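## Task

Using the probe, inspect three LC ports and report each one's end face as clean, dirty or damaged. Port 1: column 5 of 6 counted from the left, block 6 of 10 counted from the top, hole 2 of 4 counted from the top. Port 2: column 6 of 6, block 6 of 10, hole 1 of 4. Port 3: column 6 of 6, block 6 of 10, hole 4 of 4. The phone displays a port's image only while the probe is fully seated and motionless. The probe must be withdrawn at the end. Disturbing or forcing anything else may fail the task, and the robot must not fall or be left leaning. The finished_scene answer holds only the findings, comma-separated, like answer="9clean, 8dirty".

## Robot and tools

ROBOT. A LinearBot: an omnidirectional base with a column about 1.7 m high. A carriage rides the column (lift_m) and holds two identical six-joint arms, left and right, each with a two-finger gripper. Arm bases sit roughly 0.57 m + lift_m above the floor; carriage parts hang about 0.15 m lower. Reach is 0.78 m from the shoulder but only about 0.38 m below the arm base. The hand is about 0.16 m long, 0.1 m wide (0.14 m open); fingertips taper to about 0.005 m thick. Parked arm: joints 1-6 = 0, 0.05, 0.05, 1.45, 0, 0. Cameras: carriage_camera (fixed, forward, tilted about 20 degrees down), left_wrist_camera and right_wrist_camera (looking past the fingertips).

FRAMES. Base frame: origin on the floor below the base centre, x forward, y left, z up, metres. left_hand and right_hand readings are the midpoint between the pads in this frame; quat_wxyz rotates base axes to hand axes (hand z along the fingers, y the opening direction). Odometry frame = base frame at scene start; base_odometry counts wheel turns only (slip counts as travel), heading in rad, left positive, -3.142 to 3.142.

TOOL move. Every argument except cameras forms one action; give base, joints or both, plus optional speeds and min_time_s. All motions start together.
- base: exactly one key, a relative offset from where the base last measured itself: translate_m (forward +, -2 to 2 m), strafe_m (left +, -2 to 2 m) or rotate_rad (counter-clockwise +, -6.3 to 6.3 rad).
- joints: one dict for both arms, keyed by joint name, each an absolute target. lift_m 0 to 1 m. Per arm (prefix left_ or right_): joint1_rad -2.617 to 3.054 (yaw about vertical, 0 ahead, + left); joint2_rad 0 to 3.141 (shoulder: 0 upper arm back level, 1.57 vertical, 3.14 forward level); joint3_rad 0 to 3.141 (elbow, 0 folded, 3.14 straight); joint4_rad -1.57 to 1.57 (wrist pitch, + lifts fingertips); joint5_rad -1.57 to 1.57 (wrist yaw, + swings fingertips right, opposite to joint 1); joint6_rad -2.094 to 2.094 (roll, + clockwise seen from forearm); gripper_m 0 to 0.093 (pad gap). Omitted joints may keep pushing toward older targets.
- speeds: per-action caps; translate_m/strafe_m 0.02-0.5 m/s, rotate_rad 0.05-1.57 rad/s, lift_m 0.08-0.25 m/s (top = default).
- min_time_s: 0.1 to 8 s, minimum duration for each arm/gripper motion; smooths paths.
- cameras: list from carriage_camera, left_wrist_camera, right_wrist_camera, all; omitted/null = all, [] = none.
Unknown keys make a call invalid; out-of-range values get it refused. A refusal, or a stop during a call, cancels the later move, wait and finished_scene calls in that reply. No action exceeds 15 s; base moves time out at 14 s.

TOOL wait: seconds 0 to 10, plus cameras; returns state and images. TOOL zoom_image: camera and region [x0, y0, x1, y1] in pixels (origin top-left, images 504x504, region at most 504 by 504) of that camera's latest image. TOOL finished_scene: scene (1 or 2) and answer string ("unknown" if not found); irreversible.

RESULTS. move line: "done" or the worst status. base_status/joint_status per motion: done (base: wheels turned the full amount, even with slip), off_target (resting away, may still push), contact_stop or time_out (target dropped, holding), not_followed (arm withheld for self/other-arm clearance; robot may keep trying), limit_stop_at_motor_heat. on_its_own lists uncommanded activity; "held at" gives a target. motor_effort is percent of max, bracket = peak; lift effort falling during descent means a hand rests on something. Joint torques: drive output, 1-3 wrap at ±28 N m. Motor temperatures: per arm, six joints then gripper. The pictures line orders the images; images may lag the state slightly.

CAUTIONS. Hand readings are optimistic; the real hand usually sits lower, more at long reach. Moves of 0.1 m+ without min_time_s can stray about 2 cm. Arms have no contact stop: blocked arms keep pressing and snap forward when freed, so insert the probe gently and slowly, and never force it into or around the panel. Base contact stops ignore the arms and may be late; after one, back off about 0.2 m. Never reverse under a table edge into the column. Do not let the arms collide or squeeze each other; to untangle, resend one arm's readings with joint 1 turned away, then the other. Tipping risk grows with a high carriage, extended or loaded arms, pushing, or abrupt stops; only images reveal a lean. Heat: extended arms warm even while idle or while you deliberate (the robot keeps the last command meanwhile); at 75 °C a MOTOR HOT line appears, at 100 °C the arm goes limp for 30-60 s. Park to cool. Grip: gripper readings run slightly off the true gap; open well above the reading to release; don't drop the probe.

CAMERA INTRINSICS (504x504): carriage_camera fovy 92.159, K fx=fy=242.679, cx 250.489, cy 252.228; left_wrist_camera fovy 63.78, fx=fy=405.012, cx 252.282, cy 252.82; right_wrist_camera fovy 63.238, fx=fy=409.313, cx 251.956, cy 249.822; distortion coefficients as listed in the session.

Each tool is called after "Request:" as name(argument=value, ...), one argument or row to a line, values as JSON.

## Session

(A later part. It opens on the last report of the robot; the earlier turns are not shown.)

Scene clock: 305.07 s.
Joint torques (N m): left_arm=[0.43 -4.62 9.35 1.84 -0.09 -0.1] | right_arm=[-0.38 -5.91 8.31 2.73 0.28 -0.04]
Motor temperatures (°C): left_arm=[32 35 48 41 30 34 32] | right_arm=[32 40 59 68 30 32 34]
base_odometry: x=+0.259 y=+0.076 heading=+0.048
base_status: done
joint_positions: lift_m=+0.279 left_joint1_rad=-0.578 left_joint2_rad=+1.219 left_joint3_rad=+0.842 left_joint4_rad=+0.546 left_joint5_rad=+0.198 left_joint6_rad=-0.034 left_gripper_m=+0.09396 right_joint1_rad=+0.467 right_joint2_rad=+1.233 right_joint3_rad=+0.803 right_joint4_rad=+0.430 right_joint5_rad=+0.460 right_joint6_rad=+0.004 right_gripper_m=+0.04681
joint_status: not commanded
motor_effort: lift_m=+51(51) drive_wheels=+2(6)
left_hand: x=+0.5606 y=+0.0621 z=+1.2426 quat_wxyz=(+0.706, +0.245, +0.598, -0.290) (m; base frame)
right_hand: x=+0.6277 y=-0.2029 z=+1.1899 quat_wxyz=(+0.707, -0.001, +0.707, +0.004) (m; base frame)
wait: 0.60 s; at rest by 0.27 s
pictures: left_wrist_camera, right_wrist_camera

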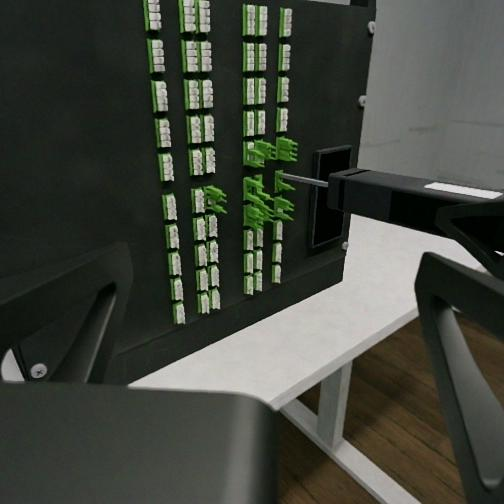

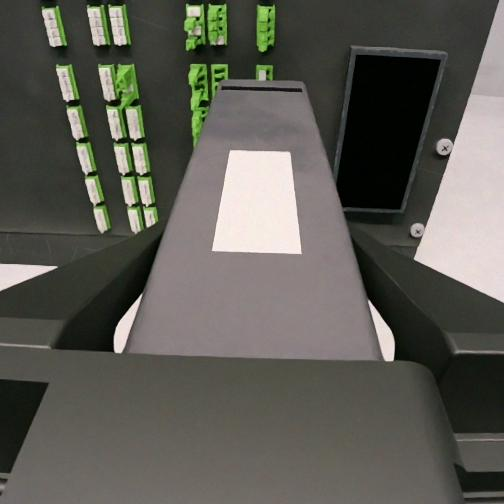

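Request:
move(
  base={"translate_m": 0.003},
  speeds={"translate_m": 0.02},
  joints={"right_joint5_rad": 0.462},
  cameras=[],
)

Request:
wait(
  seconds=1,
)

Request:
zoom_image(
  camera="right_wrist_camera",
  region=[250, 60, 280, 90],
)

Request:
zoom_image(
  camera="left_wrist_camera",
  region=[266, 160, 296, 190],
)

Scene clock: 307.97 s.
Joint torques (N m): left_arm=[0.39 -4.49 9.24 1.83 -0.07 -0.09] | right_arm=[-0.87 -4.62 8.5 2.89 0.23 -0.01]
Motor temperatures (°C): left_arm=[32 35 49 41 30 34 32] | right_arm=[32 40 59 68 30 32 34]
move: done
base_odometry: x=+0.262 y=+0.076 heading=+0.047
base_status: done
joint_positions: lift_m=+0.279 left_joint1_rad=-0.578 left_joint2_rad=+1.219 left_joint3_rad=+0.842 left_joint4_rad=+0.546 left_joint5_rad=+0.198 left_joint6_rad=-0.034 left_gripper_m=+0.09396 right_joint1_rad=+0.472 right_joint2_rad=+1.221 right_joint3_rad=+0.803 right_joint4_rad=+0.415 right_joint5_rad=+0.463 right_joint6_rad=+0.004 right_gripper_m=+0.04681
joint_status: all done
motor_effort: lift_m=+51(51) drive_wheels=+2(7)
left_hand: x=+0.5606 y=+0.0621 z=+1.2425 quat_wxyz=(+0.706, +0.245, +0.598, -0.290) (m; base frame)
right_hand: x=+0.6251 y=-0.2028 z=+1.1908 quat_wxyz=(+0.706, -0.002, +0.708, +0.004) (m; base frame)
pictures: none
No camera images: "cameras" was empty.

Scene clock: 308.97 s.
Joint torques (N m): left_arm=[0.35 -4.57 9.42 1.83 -0.07 -0.11] | right_arm=[-0.84 -4.74 8.4 2.88 0.17 -0.07]
Motor temperatures (°C): left_arm=[32 35 49 41 30 34 32] | right_arm=[32 39 59 68 30 32 34]
base_odometry: x=+0.262 y=+0.076 heading=+0.047
base_status: done
joint_positions: lift_m=+0.279 left_joint1_rad=-0.578 left_joint2_rad=+1.219 left_joint3_rad=+0.842 left_joint4_rad=+0.546 left_joint5_rad=+0.198 left_joint6_rad=-0.034 left_gripper_m=+0.09396 right_joint1_rad=+0.472 right_joint2_rad=+1.221 right_joint3_rad=+0.803 right_joint4_rad=+0.415 right_joint5_rad=+0.463 right_joint6_rad=+0.004 right_gripper_m=+0.04681
joint_status: all done
motor_effort: lift_m=+51(51) drive_wheels=+2(7)
left_hand: x=+0.5606 y=+0.0621 z=+1.2425 quat_wxyz=(+0.706, +0.245, +0.598, -0.290) (m; base frame)
right_hand: x=+0.6251 y=-0.2028 z=+1.1908 quat_wxyz=(+0.706, -0.002, +0.708, +0.004) (m; base frame)
wait: 1.00 s; at rest by 0.27 s
pictures: carriage_camera, left_wrist_camera, right_wrist_camera

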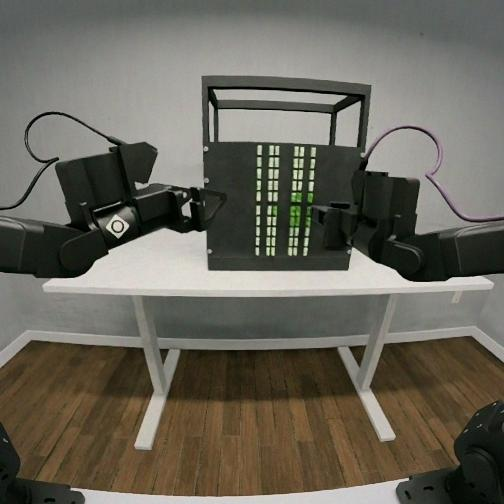

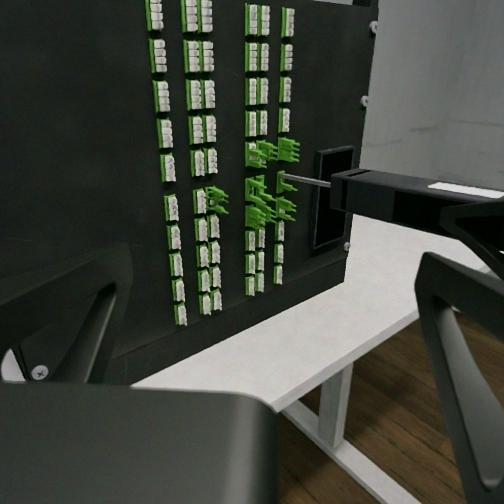

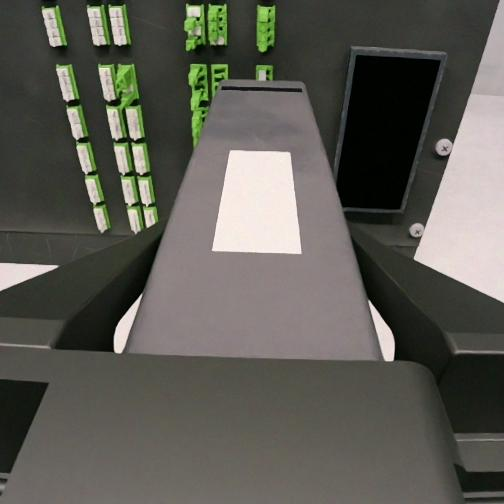

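Scaled by 16.800.

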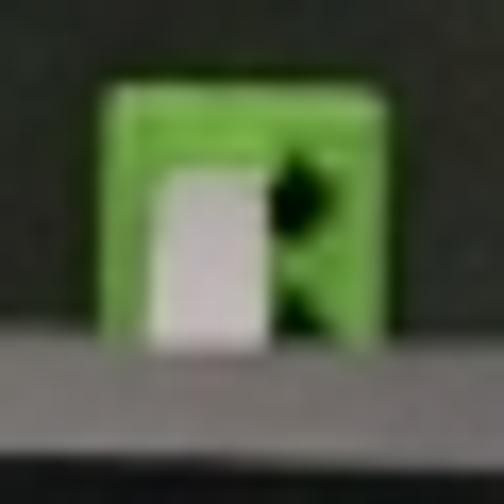

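Scaled by 16.800.

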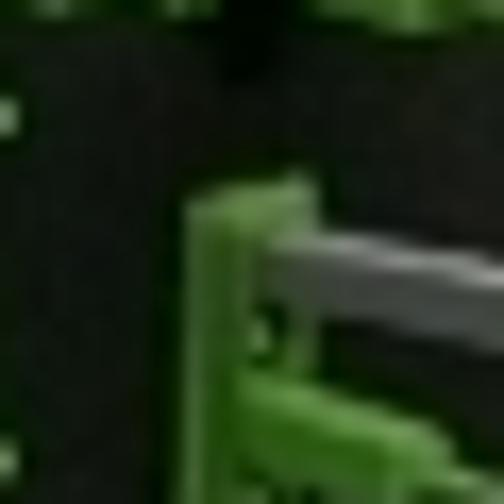

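Request:
move(
  joints={"lift_m": 0.2775},
  speeds={"lift_m": 0.08},
  cameras=[],
)

Request:
move(
  joints={"lift_m": 0.2755},
  speeds={"lift_m": 0.08},
  cameras=["right_wrist_camera"],
)

Request:
zoom_image(
  camera="right_wrist_camera",
  region=[250, 60, 280, 90],
)

Request:
move(
  joints={"lift_m": 0.2825},
  speeds={"lift_m": 0.08},
  cameras=["right_wrist_camera"],
)

Request:
zoom_image(
  camera="right_wrist_camera",
  region=[250, 60, 280, 90],
)

Scene clock: 319.77 s.
Joint torques (N m): left_arm=[0.25 -4.67 9.43 1.85 -0.08 -0.11] | right_arm=[-0.69 -4.56 8.29 2.88 0.18 -0.04]
Motor temperatures (°C): left_arm=[32 35 49 42 30 34 32] | right_arm=[32 39 60 71 30 32 34]
move: done
base_odometry: x=+0.262 y=+0.076 heading=+0.047
base_status: not commanded
joint_positions: lift_m=+0.278 left_joint1_rad=-0.578 left_joint2_rad=+1.219 left_joint3_rad=+0.842 left_joint4_rad=+0.545 left_joint5_rad=+0.198 left_joint6_rad=-0.034 left_gripper_m=+0.09396 right_joint1_rad=+0.472 right_joint2_rad=+1.221 right_joint3_rad=+0.803 right_joint4_rad=+0.415 right_joint5_rad=+0.463 right_joint6_rad=+0.004 right_gripper_m=+0.04681
joint_status: all done
motor_effort: lift_m=+37(37) drive_wheels=+2(2)
left_hand: x=+0.5606 y=+0.0621 z=+1.2416 quat_wxyz=(+0.706, +0.245, +0.598, -0.290) (m; base frame)
right_hand: x=+0.6251 y=-0.2028 z=+1.1901 quat_wxyz=(+0.706, -0.002, +0.708, +0.004) (m; base frame)
pictures: none
No camera images: "cameras" was empty.

Scene clock: 320.20 s.
Joint torques (N m): left_arm=[0.34 -4.45 9.31 1.87 -0.06 -0.1] | right_arm=[-0.79 -4.79 8.28 2.86 0.19 -0.04]
Motor temperatures (°C): left_arm=[32 35 49 42 30 34 32] | right_arm=[32 39 60 71 30 32 34]
move: done
base_odometry: x=+0.262 y=+0.076 heading=+0.047
base_status: not commanded
joint_positions: lift_m=+0.276 left_joint1_rad=-0.578 left_joint2_rad=+1.219 left_joint3_rad=+0.842 left_joint4_rad=+0.544 left_joint5_rad=+0.198 left_joint6_rad=-0.034 left_gripper_m=+0.09396 right_joint1_rad=+0.472 right_joint2_rad=+1.221 right_joint3_rad=+0.803 right_joint4_rad=+0.418 right_joint5_rad=+0.463 right_joint6_rad=+0.004 right_gripper_m=+0.04681
joint_status: all done
motor_effort: lift_m=+36(38) drive_wheels=+2(2)
left_hand: x=+0.5607 y=+0.0620 z=+1.2393 quat_wxyz=(+0.705, +0.245, +0.599, -0.290) (m; base frame)
right_hand: x=+0.6251 y=-0.2028 z=+1.1890 quat_wxyz=(+0.707, -0.002, +0.707, +0.004) (m; base frame)
pictures: right_wrist_camera

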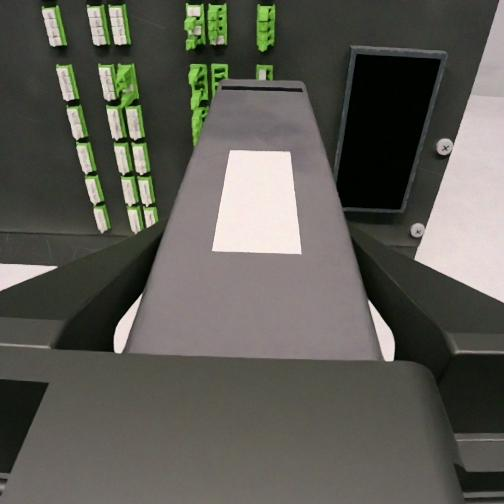

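Scaled by 16.800.

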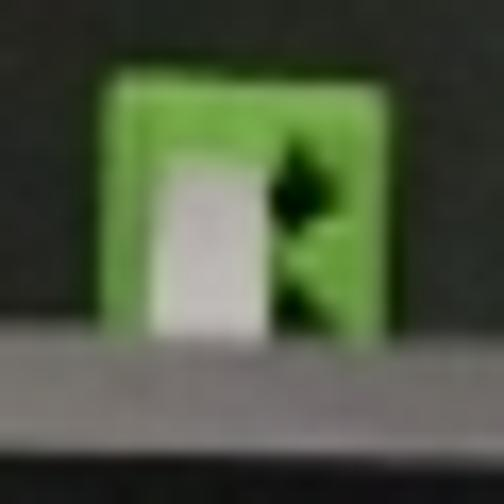

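Scene clock: 320.67 s.
Joint torques (N m): left_arm=[0.36 -4.53 9.44 1.83 -0.07 -0.09] | right_arm=[-0.79 -4.81 8.46 2.92 0.21 -0.05]
Motor temperatures (°C): left_arm=[32 35 49 42 30 34 32] | right_arm=[32 39 60 71 30 32 34]
move: done
base_odometry: x=+0.262 y=+0.076 heading=+0.047
base_status: not commanded
joint_positions: lift_m=+0.282 left_joint1_rad=-0.578 left_joint2_rad=+1.219 left_joint3_rad=+0.842 left_joint4_rad=+0.547 left_joint5_rad=+0.198 left_joint6_rad=-0.034 left_gripper_m=+0.09396 right_joint1_rad=+0.472 right_joint2_rad=+1.222 right_joint3_rad=+0.801 right_joint4_rad=+0.411 right_joint5_rad=+0.463 right_joint6_rad=+0.004 right_gripper_m=+0.04681
joint_status: all done
motor_effort: lift_m=+49(55) drive_wheels=+2(2)
left_hand: x=+0.5606 y=+0.0621 z=+1.2462 quat_wxyz=(+0.706, +0.245, +0.598, -0.290) (m; base frame)
right_hand: x=+0.6252 y=-0.2027 z=+1.1926 quat_wxyz=(+0.704, -0.003, +0.710, +0.003) (m; base frame)
pictures: right_wrist_camera

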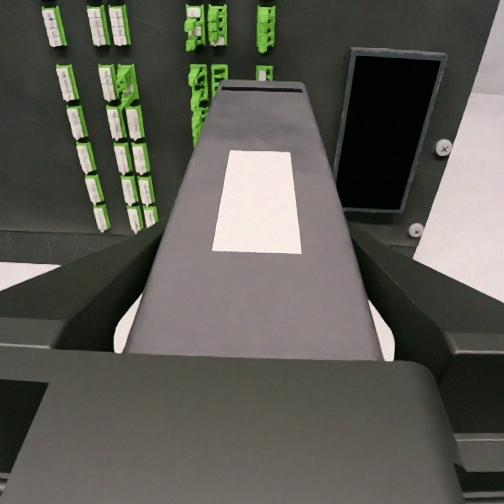

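Scaled by 16.800.

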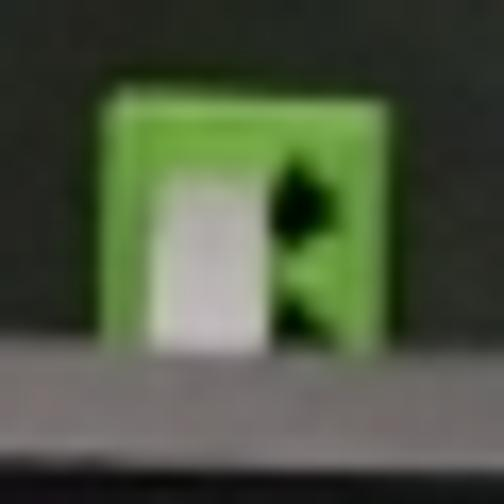

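Request:
move(
  joints={"lift_m": 0.279},
  cameras=[],
)

Request:
move(
  base={"translate_m": -0.06},
  speeds={"translate_m": 0.05},
  cameras=[],
)

Request:
wait(
  seconds=1,
  cameras=["right_wrist_camera", "left_wrist_camera"],
)

Request:
zoom_image(
  camera="right_wrist_camera",
  region=[220, 0, 320, 100],
)

Request:
zoom_image(
  camera="left_wrist_camera",
  region=[240, 140, 360, 230],
)

Request:
move(
  base={"strafe_m": 0.1},
  speeds={"strafe_m": 0.05},
  cameras=[],
)

Request:
wait(
  seconds=1,
  cameras=["right_wrist_camera"],
)

Request:
zoom_image(
  camera="right_wrist_camera",
  region=[220, 0, 320, 100],
)

Scene clock: 329.40 s.
Joint torques (N m): left_arm=[0.32 -4.59 9.37 1.86 -0.06 -0.08] | right_arm=[-0.94 -4.78 8.5 2.89 0.16 -0.05]
Motor temperatures (°C): left_arm=[32 35 49 42 30 34 32] | right_arm=[32 39 59 73 30 32 34]
move: done
base_odometry: x=+0.262 y=+0.076 heading=+0.047
base_status: not commanded
joint_positions: lift_m=+0.279 left_joint1_rad=-0.578 left_joint2_rad=+1.219 left_joint3_rad=+0.842 left_joint4_rad=+0.544 left_joint5_rad=+0.198 left_joint6_rad=-0.034 left_gripper_m=+0.09396 right_joint1_rad=+0.472 right_joint2_rad=+1.222 right_joint3_rad=+0.801 right_joint4_rad=+0.414 right_joint5_rad=+0.463 right_joint6_rad=+0.004 right_gripper_m=+0.04681
joint_status: all done
motor_effort: lift_m=+38(40) drive_wheels=+2(2)
left_hand: x=+0.5607 y=+0.0620 z=+1.2428 quat_wxyz=(+0.705, +0.245, +0.599, -0.290) (m; base frame)
right_hand: x=+0.6252 y=-0.2027 z=+1.1906 quat_wxyz=(+0.705, -0.003, +0.709, +0.003) (m; base frame)
pictures: none
No camera images: "cameras" was empty.

Scene clock: 331.10 s.
Joint torques (N m): left_arm=[0.38 -4.57 9.4 1.86 -0.07 -0.11] | right_arm=[-0.23 -7.27 8.34 2.59 0.34 -0.05]
Motor temperatures (°C): left_arm=[32 35 49 42 30 34 32] | right_arm=[32 39 59 72 30 32 34]
move: done
base_odometry: x=+0.202 y=+0.073 heading=+0.047
base_status: done
joint_positions: lift_m=+0.279 left_joint1_rad=-0.578 left_joint2_rad=+1.219 left_joint3_rad=+0.842 left_joint4_rad=+0.544 left_joint5_rad=+0.198 left_joint6_rad=-0.034 left_gripper_m=+0.09396 right_joint1_rad=+0.465 right_joint2_rad=+1.245 right_joint3_rad=+0.801 right_joint4_rad=+0.444 right_joint5_rad=+0.450 right_joint6_rad=+0.004 right_gripper_m=+0.04681
joint_status: not commanded
motor_effort: lift_m=+38(38) drive_wheels=-3(10)
left_hand: x=+0.5607 y=+0.0620 z=+1.2428 quat_wxyz=(+0.705, +0.245, +0.599, -0.290) (m; base frame)
right_hand: x=+0.6301 y=-0.2012 z=+1.1885 quat_wxyz=(+0.707, -0.004, +0.707, +0.007) (m; base frame)
pictures: none
No camera images: "cameras" was empty.

Scene clock: 332.10 s.
Joint torques (N m): left_arm=[0.34 -4.55 9.46 1.86 -0.06 -0.1] | right_arm=[-0.18 -7.24 8.4 2.62 0.33 -0.03]
Motor temperatures (°C): left_arm=[32 35 49 42 30 34 32] | right_arm=[32 39 58 72 30 32 34]
base_odometry: x=+0.202 y=+0.073 heading=+0.047
base_status: done
joint_positions: lift_m=+0.279 left_joint1_rad=-0.578 left_joint2_rad=+1.219 left_joint3_rad=+0.842 left_joint4_rad=+0.544 left_joint5_rad=+0.198 left_joint6_rad=-0.034 left_gripper_m=+0.09396 right_joint1_rad=+0.465 right_joint2_rad=+1.245 right_joint3_rad=+0.801 right_joint4_rad=+0.444 right_joint5_rad=+0.450 right_joint6_rad=+0.004 right_gripper_m=+0.04681
joint_status: not commanded
motor_effort: lift_m=+38(38) drive_wheels=-3(10)
left_hand: x=+0.5607 y=+0.0620 z=+1.2428 quat_wxyz=(+0.705, +0.245, +0.599, -0.290) (m; base frame)
right_hand: x=+0.6301 y=-0.2012 z=+1.1885 quat_wxyz=(+0.707, -0.004, +0.707, +0.007) (m; base frame)
wait: 1.00 s; at rest by 0.27 s
pictures: left_wrist_camera, right_wrist_camera

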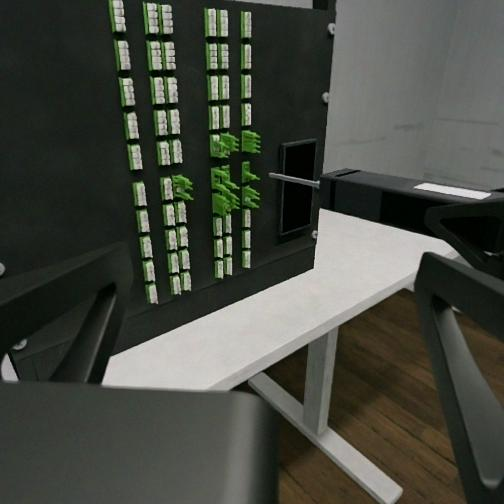

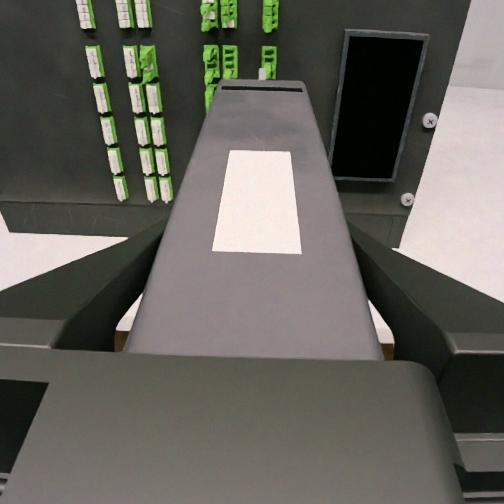

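Scaled by 5.040.

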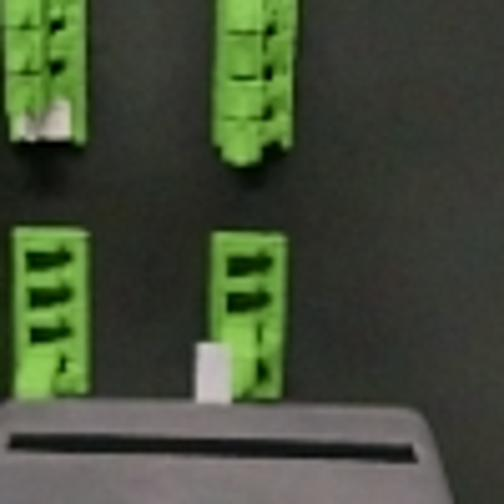

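Scaled by 4.200.

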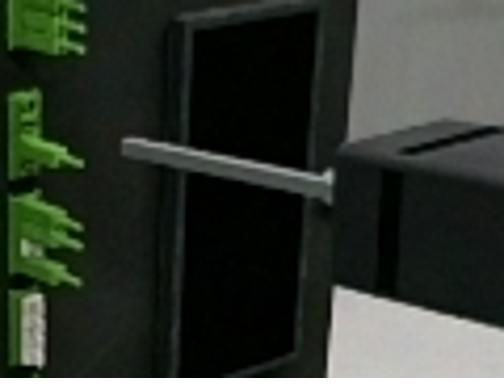

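Scene clock: 334.60 s.
Joint torques (N m): left_arm=[0.35 -4.59 9.29 1.87 -0.08 -0.1] | right_arm=[-0.06 -7.23 8.36 2.61 0.31 -0.03]
Motor temperatures (°C): left_arm=[32 35 49 42 30 34 32] | right_arm=[32 39 58 71 30 32 34]
move: done
base_odometry: x=+0.197 y=+0.173 heading=+0.047
base_status: done
joint_positions: lift_m=+0.279 left_joint1_rad=-0.577 left_joint2_rad=+1.219 left_joint3_rad=+0.842 left_joint4_rad=+0.544 left_joint5_rad=+0.197 left_joint6_rad=-0.034 left_gripper_m=+0.09396 right_joint1_rad=+0.464 right_joint2_rad=+1.245 right_joint3_rad=+0.801 right_joint4_rad=+0.444 right_joint5_rad=+0.452 right_joint6_rad=+0.004 right_gripper_m=+0.04681
joint_status: not commanded
motor_effort: lift_m=+37(38) drive_wheels=+2(10)
left_hand: x=+0.5608 y=+0.0622 z=+1.2428 quat_wxyz=(+0.705, +0.245, +0.599, -0.289) (m; base frame)
right_hand: x=+0.6302 y=-0.2020 z=+1.1884 quat_wxyz=(+0.707, -0.003, +0.707, +0.005) (m; base frame)
pictures: none
No camera images: "cameras" was empty.

Scene clock: 335.60 s.
Joint torques (N m): left_arm=[0.28 -4.59 9.44 1.87 -0.06 -0.11] | right_arm=[-0.17 -7.25 8.44 2.59 0.32 -0.04]
Motor temperatures (°C): left_arm=[32 35 49 42 30 34 32] | right_arm=[32 39 58 71 30 32 34]
base_odometry: x=+0.197 y=+0.173 heading=+0.047
base_status: done
joint_positions: lift_m=+0.279 left_joint1_rad=-0.577 left_joint2_rad=+1.219 left_joint3_rad=+0.842 left_joint4_rad=+0.544 left_joint5_rad=+0.197 left_joint6_rad=-0.034 left_gripper_m=+0.09396 right_joint1_rad=+0.464 right_joint2_rad=+1.245 right_joint3_rad=+0.801 right_joint4_rad=+0.444 right_joint5_rad=+0.452 right_joint6_rad=+0.004 right_gripper_m=+0.04681
joint_status: not commanded
motor_effort: lift_m=+38(38) drive_wheels=+2(10)
left_hand: x=+0.5608 y=+0.0622 z=+1.2428 quat_wxyz=(+0.705, +0.245, +0.599, -0.289) (m; base frame)
right_hand: x=+0.6302 y=-0.2020 z=+1.1884 quat_wxyz=(+0.707, -0.003, +0.707, +0.005) (m; base frame)
wait: 1.00 s; at rest by 0.27 s
pictures: right_wrist_camera

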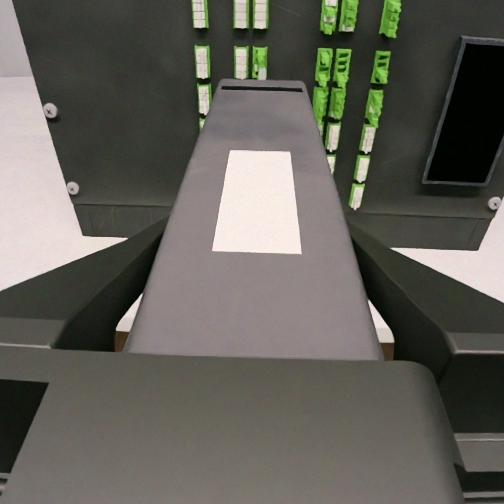

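Scaled by 5.040.

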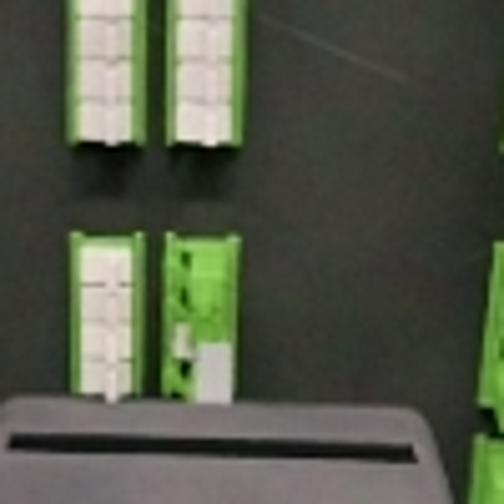

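Request:
move(
  base={"strafe_m": -0.101},
  speeds={"strafe_m": 0.05},
  joints={"right_joint4_rad": 0.495},
  cameras=[],
)

Request:
move(
  base={"translate_m": 0.044},
  speeds={"translate_m": 0.04},
  cameras=[],
)

Request:
wait(
  seconds=1,
  cameras=["right_wrist_camera", "left_wrist_camera"],
)

Request:
zoom_image(
  camera="right_wrist_camera",
  region=[240, 40, 290, 90],
)

Request:
zoom_image(
  camera="left_wrist_camera",
  region=[256, 146, 296, 186],
)

Scene clock: 343.30 s.
Joint torques (N m): left_arm=[0.25 -4.51 9.47 1.89 -0.07 -0.1] | right_arm=[-0.23 -7.36 8.44 2.64 0.27 -0.01]
Motor temperatures (°C): left_arm=[32 35 49 42 30 34 32] | right_arm=[32 39 58 69 30 32 34]
move: off_target
base_odometry: x=+0.202 y=+0.072 heading=+0.047
base_status: done
joint_positions: lift_m=+0.279 left_joint1_rad=-0.577 left_joint2_rad=+1.219 left_joint3_rad=+0.842 left_joint4_rad=+0.544 left_joint5_rad=+0.197 left_joint6_rad=-0.034 left_gripper_m=+0.09396 right_joint1_rad=+0.464 right_joint2_rad=+1.245 right_joint3_rad=+0.801 right_joint4_rad=+0.444 right_joint5_rad=+0.454 right_joint6_rad=+0.004 right_gripper_m=+0.04681
joint_status: right_joint4_rad off_target (ended at +0.444, target +0.495)
motor_effort: lift_m=+37(38) drive_wheels=+2(8)
left_hand: x=+0.5608 y=+0.0622 z=+1.2428 quat_wxyz=(+0.705, +0.245, +0.599, -0.289) (m; base frame)
right_hand: x=+0.6302 y=-0.2023 z=+1.1884 quat_wxyz=(+0.707, -0.002, +0.707, +0.005) (m; base frame)
pictures: none
No camera images: "cameras" was empty.

Scene clock: 344.93 s.
Joint torques (N m): left_arm=[0.2 -4.51 9.29 1.89 -0.09 -0.11] | right_arm=[-0.2 -7.27 8.32 2.64 0.27 -0.02]
Motor temperatures (°C): left_arm=[32 35 49 42 30 34 32] | right_arm=[32 39 58 69 30 32 34]
move: done
base_odometry: x=+0.246 y=+0.074 heading=+0.047
base_status: done
joint_positions: lift_m=+0.279 left_joint1_rad=-0.577 left_joint2_rad=+1.219 left_joint3_rad=+0.842 left_joint4_rad=+0.544 left_joint5_rad=+0.197 left_joint6_rad=-0.034 left_gripper_m=+0.09396 right_joint1_rad=+0.464 right_joint2_rad=+1.245 right_joint3_rad=+0.801 right_joint4_rad=+0.444 right_joint5_rad=+0.455 right_joint6_rad=+0.004 right_gripper_m=+0.04681
joint_status: not commanded
motor_effort: lift_m=+37(38) drive_wheels=+2(6)
left_hand: x=+0.5608 y=+0.0622 z=+1.2428 quat_wxyz=(+0.705, +0.245, +0.599, -0.289) (m; base frame)
right_hand: x=+0.6302 y=-0.2024 z=+1.1884 quat_wxyz=(+0.707, -0.002, +0.707, +0.005) (m; base frame)
pictures: none
No camera images: "cameras" was empty.

Scene clock: 345.93 s.
Joint torques (N m): left_arm=[0.31 -4.62 9.37 1.89 -0.07 -0.09] | right_arm=[-0.16 -7.35 8.35 2.67 0.27 -0.06]
Motor temperatures (°C): left_arm=[32 35 49 42 30 34 32] | right_arm=[32 39 58 69 30 32 34]
base_odometry: x=+0.246 y=+0.074 heading=+0.047
base_status: done
joint_positions: lift_m=+0.279 left_joint1_rad=-0.577 left_joint2_rad=+1.219 left_joint3_rad=+0.842 left_joint4_rad=+0.544 left_joint5_rad=+0.197 left_joint6_rad=-0.034 left_gripper_m=+0.09396 right_joint1_rad=+0.464 right_joint2_rad=+1.245 right_joint3_rad=+0.801 right_joint4_rad=+0.444 right_joint5_rad=+0.455 right_joint6_rad=+0.004 right_gripper_m=+0.04681
joint_status: not commanded
motor_effort: lift_m=+37(38) drive_wheels=+2(6)
left_hand: x=+0.5608 y=+0.0622 z=+1.2428 quat_wxyz=(+0.705, +0.245, +0.599, -0.289) (m; base frame)
right_hand: x=+0.6302 y=-0.2024 z=+1.1884 quat_wxyz=(+0.707, -0.002, +0.707, +0.005) (m; base frame)
wait: 1.00 s; at rest by 0.27 s
pictures: left_wrist_camera, right_wrist_camera

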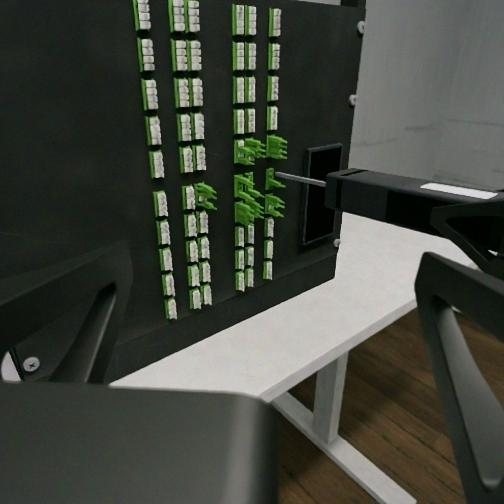

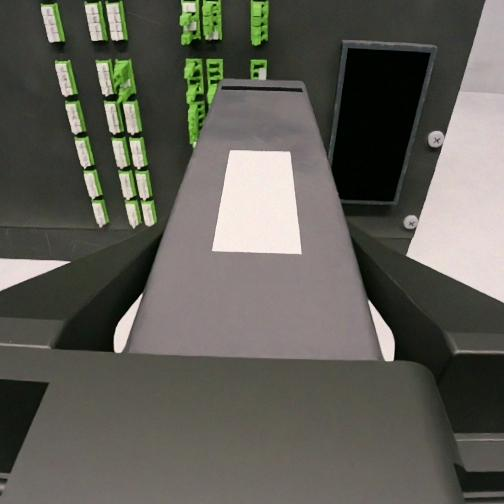

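Scaled by 10.080.

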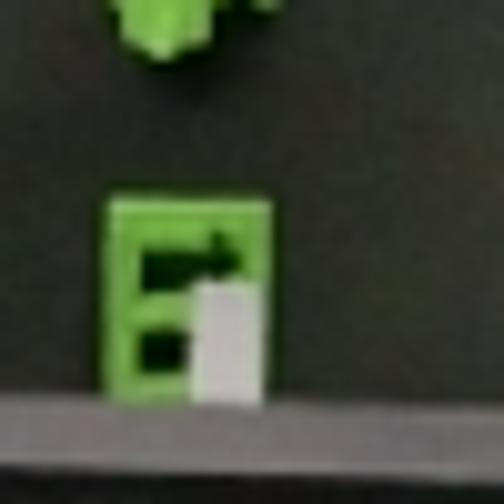

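Scaled by 12.600.

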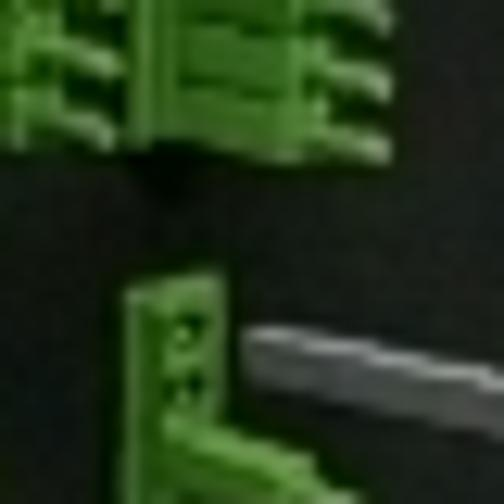

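Request:
move(
  base={"strafe_m": 0.003},
  speeds={"strafe_m": 0.02},
  cameras=[],
)

Request:
move(
  base={"translate_m": 0.004},
  speeds={"translate_m": 0.02},
  cameras=[],
)

Request:
wait(
  seconds=0.6,
  cameras=["right_wrist_camera", "left_wrist_camera"],
)

Request:
zoom_image(
  camera="right_wrist_camera",
  region=[240, 40, 290, 90],
)

Request:
zoom_image(
  camera="left_wrist_camera",
  region=[256, 146, 296, 186],
)

Scene clock: 349.50 s.
Joint torques (N m): left_arm=[0.31 -4.41 9.39 1.88 -0.08 -0.11] | right_arm=[-0.06 -7.31 8.46 2.63 0.28 -0.02]
Motor temperatures (°C): left_arm=[32 35 49 42 30 34 32] | right_arm=[32 40 58 69 30 32 34]
move: done
base_odometry: x=+0.246 y=+0.077 heading=+0.047
base_status: done
joint_positions: lift_m=+0.279 left_joint1_rad=-0.577 left_joint2_rad=+1.219 left_joint3_rad=+0.842 left_joint4_rad=+0.544 left_joint5_rad=+0.197 left_joint6_rad=-0.034 left_gripper_m=+0.09396 right_joint1_rad=+0.464 right_joint2_rad=+1.245 right_joint3_rad=+0.801 right_joint4_rad=+0.444 right_joint5_rad=+0.456 right_joint6_rad=+0.004 right_gripper_m=+0.04681
joint_status: not commanded
motor_effort: lift_m=+38(38) drive_wheels=-4(8)
left_hand: x=+0.5608 y=+0.0623 z=+1.2428 quat_wxyz=(+0.705, +0.245, +0.599, -0.289) (m; base frame)
right_hand: x=+0.6302 y=-0.2027 z=+1.1884 quat_wxyz=(+0.707, -0.001, +0.707, +0.004) (m; base frame)
pictures: none
No camera images: "cameras" was empty.

Scene clock: 350.17 s.
Joint torques (N m): left_arm=[0.34 -4.55 9.29 1.88 -0.08 -0.11] | right_arm=[-0.18 -7.21 8.54 2.68 0.25 -0.04]
Motor temperatures (°C): left_arm=[32 35 49 42 30 34 32] | right_arm=[32 40 58 69 30 32 34]
move: done
base_odometry: x=+0.250 y=+0.077 heading=+0.046
base_status: done
joint_positions: lift_m=+0.279 left_joint1_rad=-0.577 left_joint2_rad=+1.219 left_joint3_rad=+0.842 left_joint4_rad=+0.544 left_joint5_rad=+0.197 left_joint6_rad=-0.034 left_gripper_m=+0.09396 right_joint1_rad=+0.464 right_joint2_rad=+1.245 right_joint3_rad=+0.801 right_joint4_rad=+0.444 right_joint5_rad=+0.456 right_joint6_rad=+0.004 right_gripper_m=+0.04681
joint_status: not commanded
motor_effort: lift_m=+38(38) drive_wheels=+1(7)
left_hand: x=+0.5608 y=+0.0623 z=+1.2429 quat_wxyz=(+0.706, +0.245, +0.599, -0.289) (m; base frame)
right_hand: x=+0.6302 y=-0.2027 z=+1.1884 quat_wxyz=(+0.707, -0.001, +0.707, +0.004) (m; base frame)
pictures: none
No camera images: "cameras" was empty.

Scene clock: 350.77 s.
Joint torques (N m): left_arm=[0.28 -4.63 9.46 1.85 -0.05 -0.11] | right_arm=[-0.2 -7.3 8.4 2.64 0.26 -0.01]
Motor temperatures (°C): left_arm=[32 35 49 42 30 34 32] | right_arm=[32 40 58 69 30 32 34]
base_odometry: x=+0.250 y=+0.077 heading=+0.046
base_status: done
joint_positions: lift_m=+0.279 left_joint1_rad=-0.577 left_joint2_rad=+1.219 left_joint3_rad=+0.842 left_joint4_rad=+0.544 left_joint5_rad=+0.197 left_joint6_rad=-0.034 left_gripper_m=+0.09396 right_joint1_rad=+0.464 right_joint2_rad=+1.245 right_joint3_rad=+0.801 right_joint4_rad=+0.444 right_joint5_rad=+0.456 right_joint6_rad=+0.004 right_gripper_m=+0.04681
joint_status: not commanded
motor_effort: lift_m=+38(38) drive_wheels=-4(7)
left_hand: x=+0.5608 y=+0.0623 z=+1.2429 quat_wxyz=(+0.706, +0.245, +0.599, -0.289) (m; base frame)
right_hand: x=+0.6302 y=-0.2027 z=+1.1884 quat_wxyz=(+0.707, -0.001, +0.707, +0.004) (m; base frame)
wait: 0.60 s; at rest by 0.27 s
pictures: left_wrist_camera, right_wrist_camera

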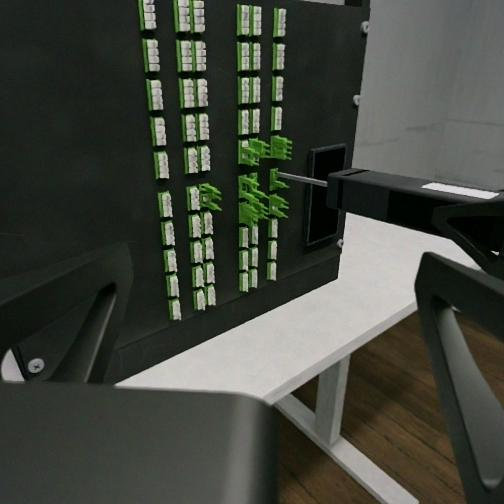

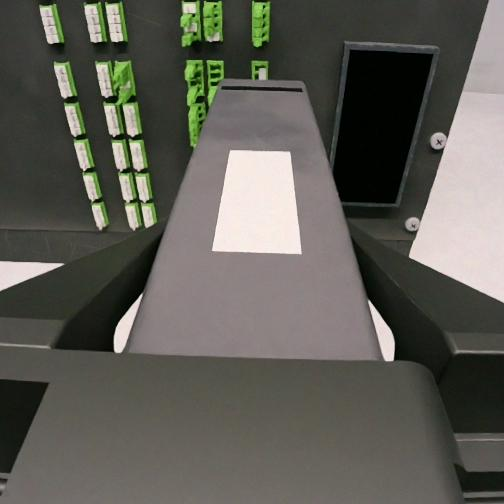

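Scaled by 10.080.

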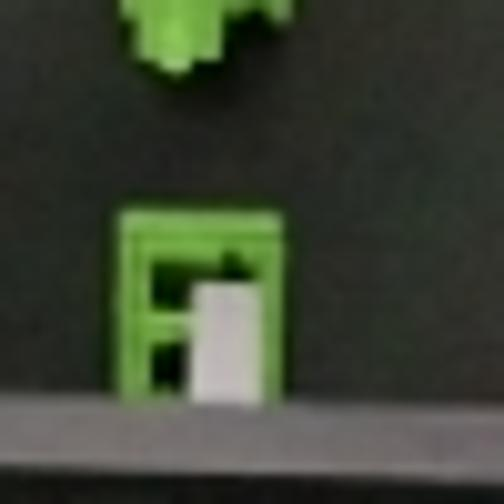

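Scaled by 12.600.

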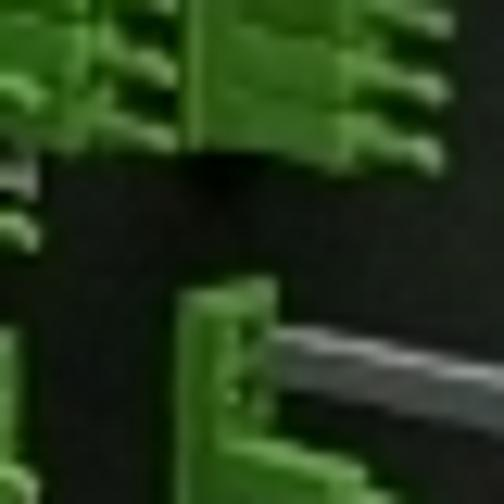

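Request:
move(
  base={"strafe_m": 0.003},
  speeds={"strafe_m": 0.02},
  cameras=[],
)

Request:
wait(
  seconds=0.6,
  cameras=["right_wrist_camera", "left_wrist_camera"],
)

Request:
zoom_image(
  camera="right_wrist_camera",
  region=[240, 40, 290, 90],
)

Request:
zoom_image(
  camera="left_wrist_camera",
  region=[256, 146, 296, 186],
)

Scene clock: 353.53 s.
Joint torques (N m): left_arm=[0.35 -4.56 9.44 1.86 -0.06 -0.1] | right_arm=[-0.17 -7.39 8.43 2.65 0.28 -0.06]
Motor temperatures (°C): left_arm=[32 35 49 42 30 34 32] | right_arm=[32 40 58 68 30 32 34]
move: done
base_odometry: x=+0.249 y=+0.079 heading=+0.046
base_status: done
joint_positions: lift_m=+0.279 left_joint1_rad=-0.577 left_joint2_rad=+1.219 left_joint3_rad=+0.842 left_joint4_rad=+0.544 left_joint5_rad=+0.197 left_joint6_rad=-0.034 left_gripper_m=+0.09396 right_joint1_rad=+0.464 right_joint2_rad=+1.245 right_joint3_rad=+0.801 right_joint4_rad=+0.444 right_joint5_rad=+0.457 right_joint6_rad=+0.004 right_gripper_m=+0.04681
joint_status: not commanded
motor_effort: lift_m=+38(38) drive_wheels=-3(5)
left_hand: x=+0.5608 y=+0.0623 z=+1.2429 quat_wxyz=(+0.706, +0.245, +0.599, -0.289) (m; base frame)
right_hand: x=+0.6302 y=-0.2028 z=+1.1884 quat_wxyz=(+0.707, -0.001, +0.707, +0.004) (m; base frame)
pictures: none
No camera images: "cameras" was empty.

Scene clock: 354.13 s.
Joint torques (N m): left_arm=[0.32 -4.6 9.36 1.86 -0.07 -0.09] | right_arm=[-0.12 -7.34 8.38 2.63 0.24 -0.04]
Motor temperatures (°C): left_arm=[32 35 49 42 30 34 32] | right_arm=[32 40 58 68 30 32 34]
base_odometry: x=+0.249 y=+0.079 heading=+0.046
base_status: done
joint_positions: lift_m=+0.279 left_joint1_rad=-0.577 left_joint2_rad=+1.219 left_joint3_rad=+0.842 left_joint4_rad=+0.544 left_joint5_rad=+0.197 left_joint6_rad=-0.034 left_gripper_m=+0.09396 right_joint1_rad=+0.464 right_joint2_rad=+1.245 right_joint3_rad=+0.801 right_joint4_rad=+0.444 right_joint5_rad=+0.457 right_joint6_rad=+0.004 right_gripper_m=+0.04681
joint_status: not commanded
motor_effort: lift_m=+37(38) drive_wheels=-3(5)
left_hand: x=+0.5608 y=+0.0623 z=+1.2429 quat_wxyz=(+0.706, +0.245, +0.599, -0.289) (m; base frame)
right_hand: x=+0.6302 y=-0.2028 z=+1.1884 quat_wxyz=(+0.707, -0.001, +0.707, +0.004) (m; base frame)
wait: 0.60 s; at rest by 0.27 s
pictures: left_wrist_camera, right_wrist_camera

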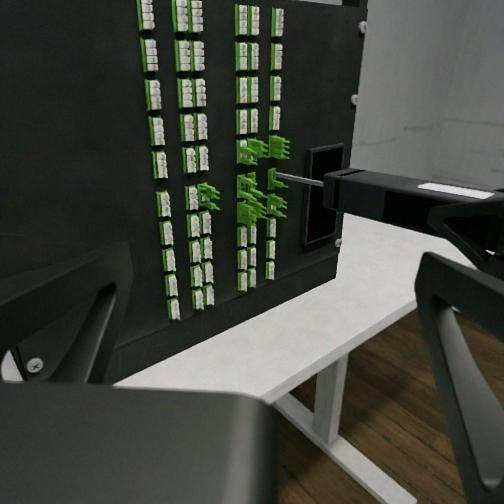

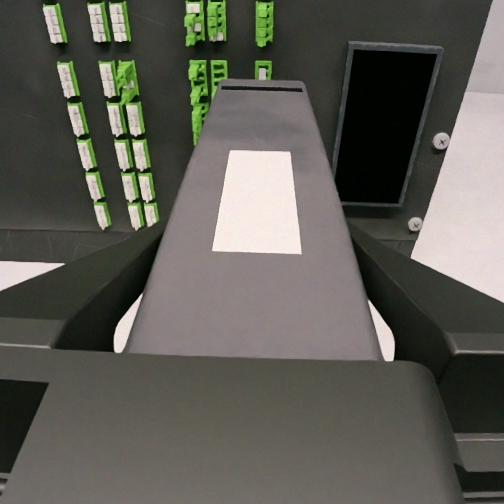

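Scaled by 10.080.

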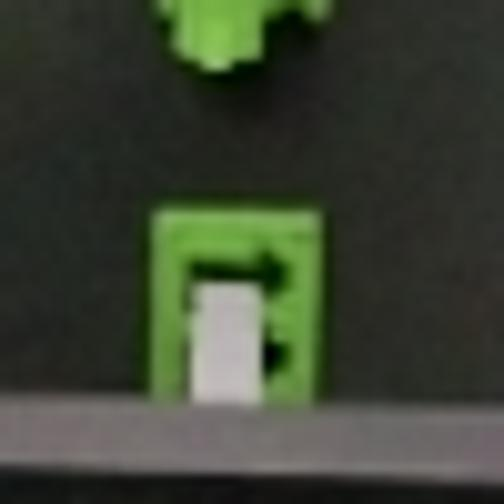

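Scaled by 12.600.

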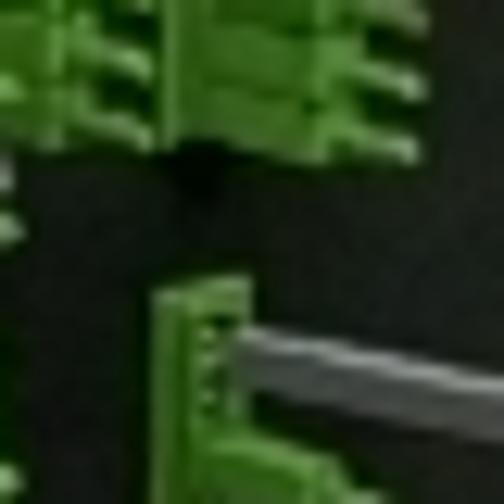

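Request:
move(
  base={"translate_m": 0.003},
  speeds={"translate_m": 0.02},
  cameras=[],
)

Request:
wait(
  seconds=0.6,
  cameras=["right_wrist_camera", "left_wrist_camera"],
)

Request:
zoom_image(
  camera="right_wrist_camera",
  region=[240, 40, 290, 90],
)

Request:
zoom_image(
  camera="left_wrist_camera",
  region=[256, 146, 296, 186],
)

Scene clock: 357.30 s.
Joint torques (N m): left_arm=[0.39 -4.67 9.44 1.86 -0.04 -0.1] | right_arm=[-0.27 -6.9 8.46 2.68 0.19 -0.04]
Motor temperatures (°C): left_arm=[32 35 50 42 30 34 32] | right_arm=[32 40 58 68 30 32 34]
move: done
base_odometry: x=+0.252 y=+0.080 heading=+0.045
base_status: done
joint_positions: lift_m=+0.279 left_joint1_rad=-0.577 left_joint2_rad=+1.219 left_joint3_rad=+0.842 left_joint4_rad=+0.544 left_joint5_rad=+0.197 left_joint6_rad=-0.034 left_gripper_m=+0.09396 right_joint1_rad=+0.466 right_joint2_rad=+1.242 right_joint3_rad=+0.801 right_joint4_rad=+0.441 right_joint5_rad=+0.462 right_joint6_rad=+0.004 right_gripper_m=+0.04681
joint_status: not commanded
motor_effort: lift_m=+37(38) drive_wheels=+0(6)
left_hand: x=+0.5609 y=+0.0622 z=+1.2427 quat_wxyz=(+0.705, +0.245, +0.599, -0.289) (m; base frame)
right_hand: x=+0.6294 y=-0.2031 z=+1.1891 quat_wxyz=(+0.707, +0.000, +0.707, +0.003) (m; base frame)
pictures: none
No camera images: "cameras" was empty.

Scene clock: 357.90 s.
Joint torques (N m): left_arm=[0.31 -4.6 9.33 1.86 -0.06 -0.11] | right_arm=[-0.32 -6.82 8.42 2.67 0.19 -0.03]
Motor temperatures (°C): left_arm=[32 35 50 42 30 34 32] | right_arm=[32 40 58 68 30 32 34]
base_odometry: x=+0.252 y=+0.080 heading=+0.045
base_status: done
joint_positions: lift_m=+0.279 left_joint1_rad=-0.577 left_joint2_rad=+1.219 left_joint3_rad=+0.842 left_joint4_rad=+0.544 left_joint5_rad=+0.197 left_joint6_rad=-0.034 left_gripper_m=+0.09396 right_joint1_rad=+0.466 right_joint2_rad=+1.242 right_joint3_rad=+0.801 right_joint4_rad=+0.441 right_joint5_rad=+0.462 right_joint6_rad=+0.004 right_gripper_m=+0.04681
joint_status: not commanded
motor_effort: lift_m=+37(38) drive_wheels=-3(6)
left_hand: x=+0.5609 y=+0.0622 z=+1.2427 quat_wxyz=(+0.705, +0.245, +0.599, -0.289) (m; base frame)
right_hand: x=+0.6294 y=-0.2031 z=+1.1891 quat_wxyz=(+0.707, +0.000, +0.707, +0.003) (m; base frame)
wait: 0.60 s; at rest by 0.27 s
pictures: left_wrist_camera, right_wrist_camera

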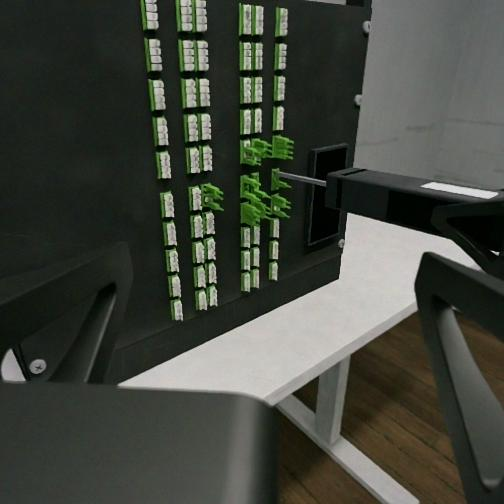

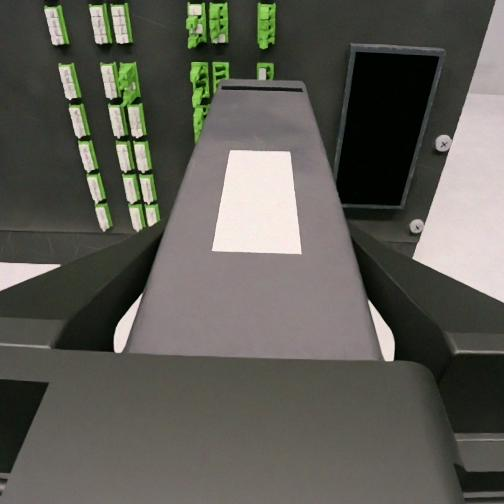

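Scaled by 10.080.

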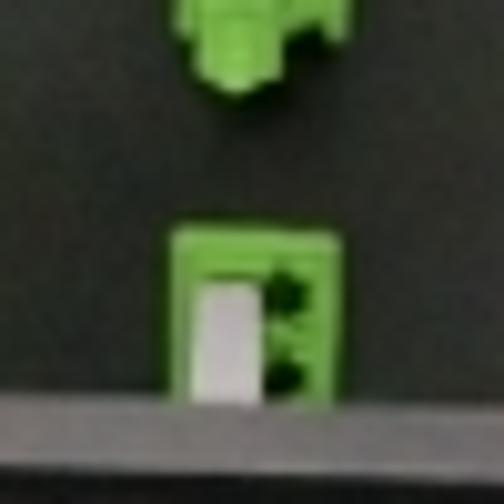

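Scaled by 12.600.

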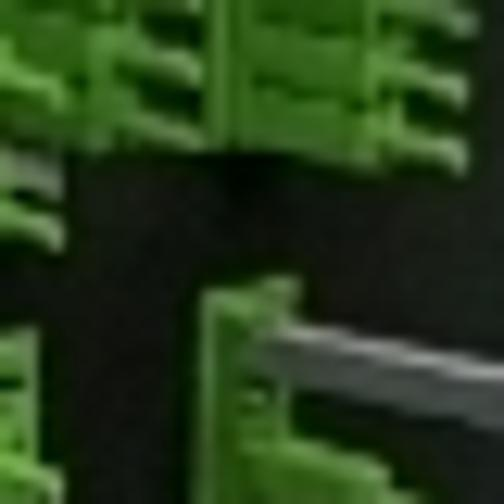

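Request:
move(
  base={"translate_m": -0.002},
  speeds={"translate_m": 0.02},
  cameras=[],
)

Request:
move(
  base={"strafe_m": -0.0012},
  speeds={"strafe_m": 0.02},
  cameras=[],
)

Request:
wait(
  seconds=0.6,
  cameras=["right_wrist_camera", "left_wrist_camera"],
)

Request:
zoom_image(
  camera="right_wrist_camera",
  region=[240, 40, 290, 90],
)

Scene clock: 362.73 s.
Joint torques (N m): left_arm=[0.35 -4.57 9.4 1.88 -0.05 -0.1] | right_arm=[-0.32 -6.79 8.59 2.7 0.2 -0.05]
Motor temperatures (°C): left_arm=[32 35 50 42 30 34 32] | right_arm=[32 40 58 69 30 32 34]
move: done
base_odometry: x=+0.250 y=+0.079 heading=+0.045
base_status: done
joint_positions: lift_m=+0.279 left_joint1_rad=-0.577 left_joint2_rad=+1.219 left_joint3_rad=+0.842 left_joint4_rad=+0.544 left_joint5_rad=+0.197 left_joint6_rad=-0.034 left_gripper_m=+0.09396 right_joint1_rad=+0.466 right_joint2_rad=+1.242 right_joint3_rad=+0.801 right_joint4_rad=+0.440 right_joint5_rad=+0.462 right_joint6_rad=+0.004 right_gripper_m=+0.04681
joint_status: not commanded
motor_effort: lift_m=+38(38) drive_wheels=+0(8)
left_hand: x=+0.5608 y=+0.0623 z=+1.2429 quat_wxyz=(+0.706, +0.245, +0.599, -0.289) (m; base frame)
right_hand: x=+0.6294 y=-0.2031 z=+1.1889 quat_wxyz=(+0.707, +0.000, +0.707, +0.003) (m; base frame)
pictures: none
No camera images: "cameras" was empty.

Scene clock: 363.40 s.
Joint torques (N m): left_arm=[0.44 -4.63 9.39 1.86 -0.08 -0.11] | right_arm=[-0.31 -6.94 8.43 2.66 0.21 -0.03]
Motor temperatures (°C): left_arm=[32 35 50 42 30 34 32] | right_arm=[32 40 58 69 30 32 34]
move: done
base_odometry: x=+0.250 y=+0.078 heading=+0.045
base_status: done
joint_positions: lift_m=+0.279 left_joint1_rad=-0.577 left_joint2_rad=+1.219 left_joint3_rad=+0.842 left_joint4_rad=+0.544 left_joint5_rad=+0.197 left_joint6_rad=-0.034 left_gripper_m=+0.09396 right_joint1_rad=+0.466 right_joint2_rad=+1.242 right_joint3_rad=+0.801 right_joint4_rad=+0.440 right_joint5_rad=+0.462 right_joint6_rad=+0.004 right_gripper_m=+0.04681
joint_status: not commanded
motor_effort: lift_m=+38(38) drive_wheels=-2(3)
left_hand: x=+0.5608 y=+0.0623 z=+1.2429 quat_wxyz=(+0.706, +0.245, +0.599, -0.289) (m; base frame)
right_hand: x=+0.6294 y=-0.2031 z=+1.1889 quat_wxyz=(+0.707, +0.000, +0.707, +0.003) (m; base frame)
pictures: none
No camera images: "cameras" was empty.

Scene clock: 364.00 s.
Joint torques (N m): left_arm=[0.23 -4.57 9.39 1.85 -0.06 -0.1] | right_arm=[-0.38 -7.02 8.4 2.68 0.2 -0.04]
Motor temperatures (°C): left_arm=[32 35 50 42 30 34 32] | right_arm=[32 40 58 69 30 32 34]
base_odometry: x=+0.250 y=+0.078 heading=+0.045
base_status: done
joint_positions: lift_m=+0.279 left_joint1_rad=-0.577 left_joint2_rad=+1.219 left_joint3_rad=+0.842 left_joint4_rad=+0.544 left_joint5_rad=+0.197 left_joint6_rad=-0.034 left_gripper_m=+0.09396 right_joint1_rad=+0.466 right_joint2_rad=+1.242 right_joint3_rad=+0.801 right_joint4_rad=+0.440 right_joint5_rad=+0.462 right_joint6_rad=+0.004 right_gripper_m=+0.04681
joint_status: not commanded
motor_effort: lift_m=+37(38) drive_wheels=-2(3)
left_hand: x=+0.5608 y=+0.0623 z=+1.2429 quat_wxyz=(+0.706, +0.245, +0.599, -0.289) (m; base frame)
right_hand: x=+0.6294 y=-0.2031 z=+1.1889 quat_wxyz=(+0.707, +0.000, +0.707, +0.003) (m; base frame)
wait: 0.60 s; at rest by 0.27 s
pictures: left_wrist_camera, right_wrist_camera

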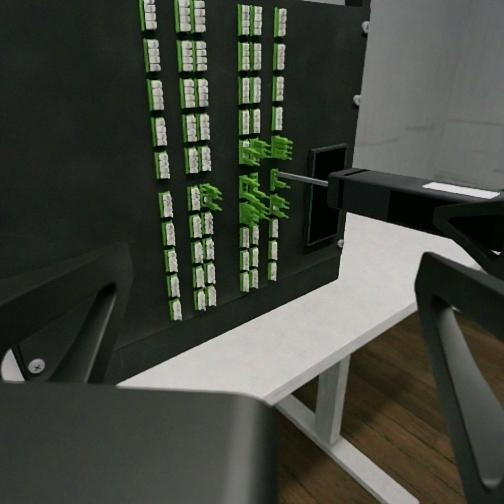

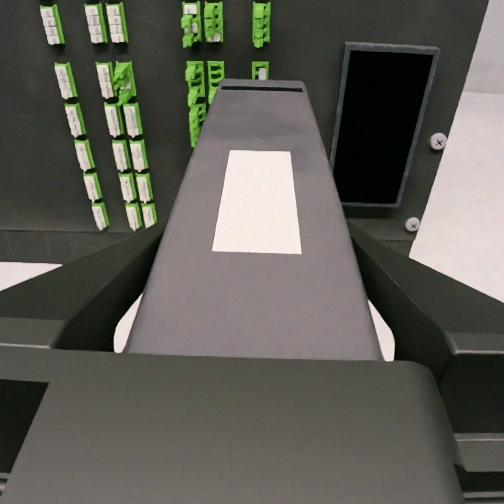

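Scaled by 10.080.

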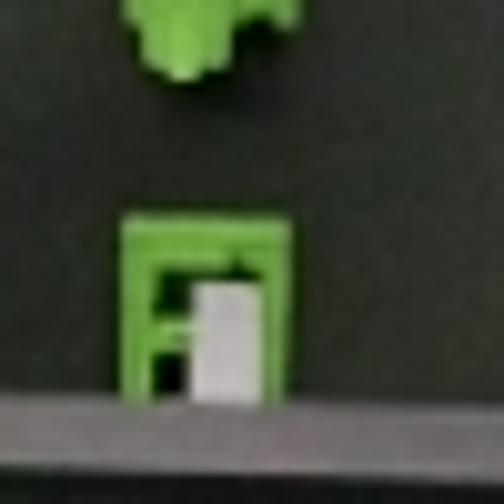

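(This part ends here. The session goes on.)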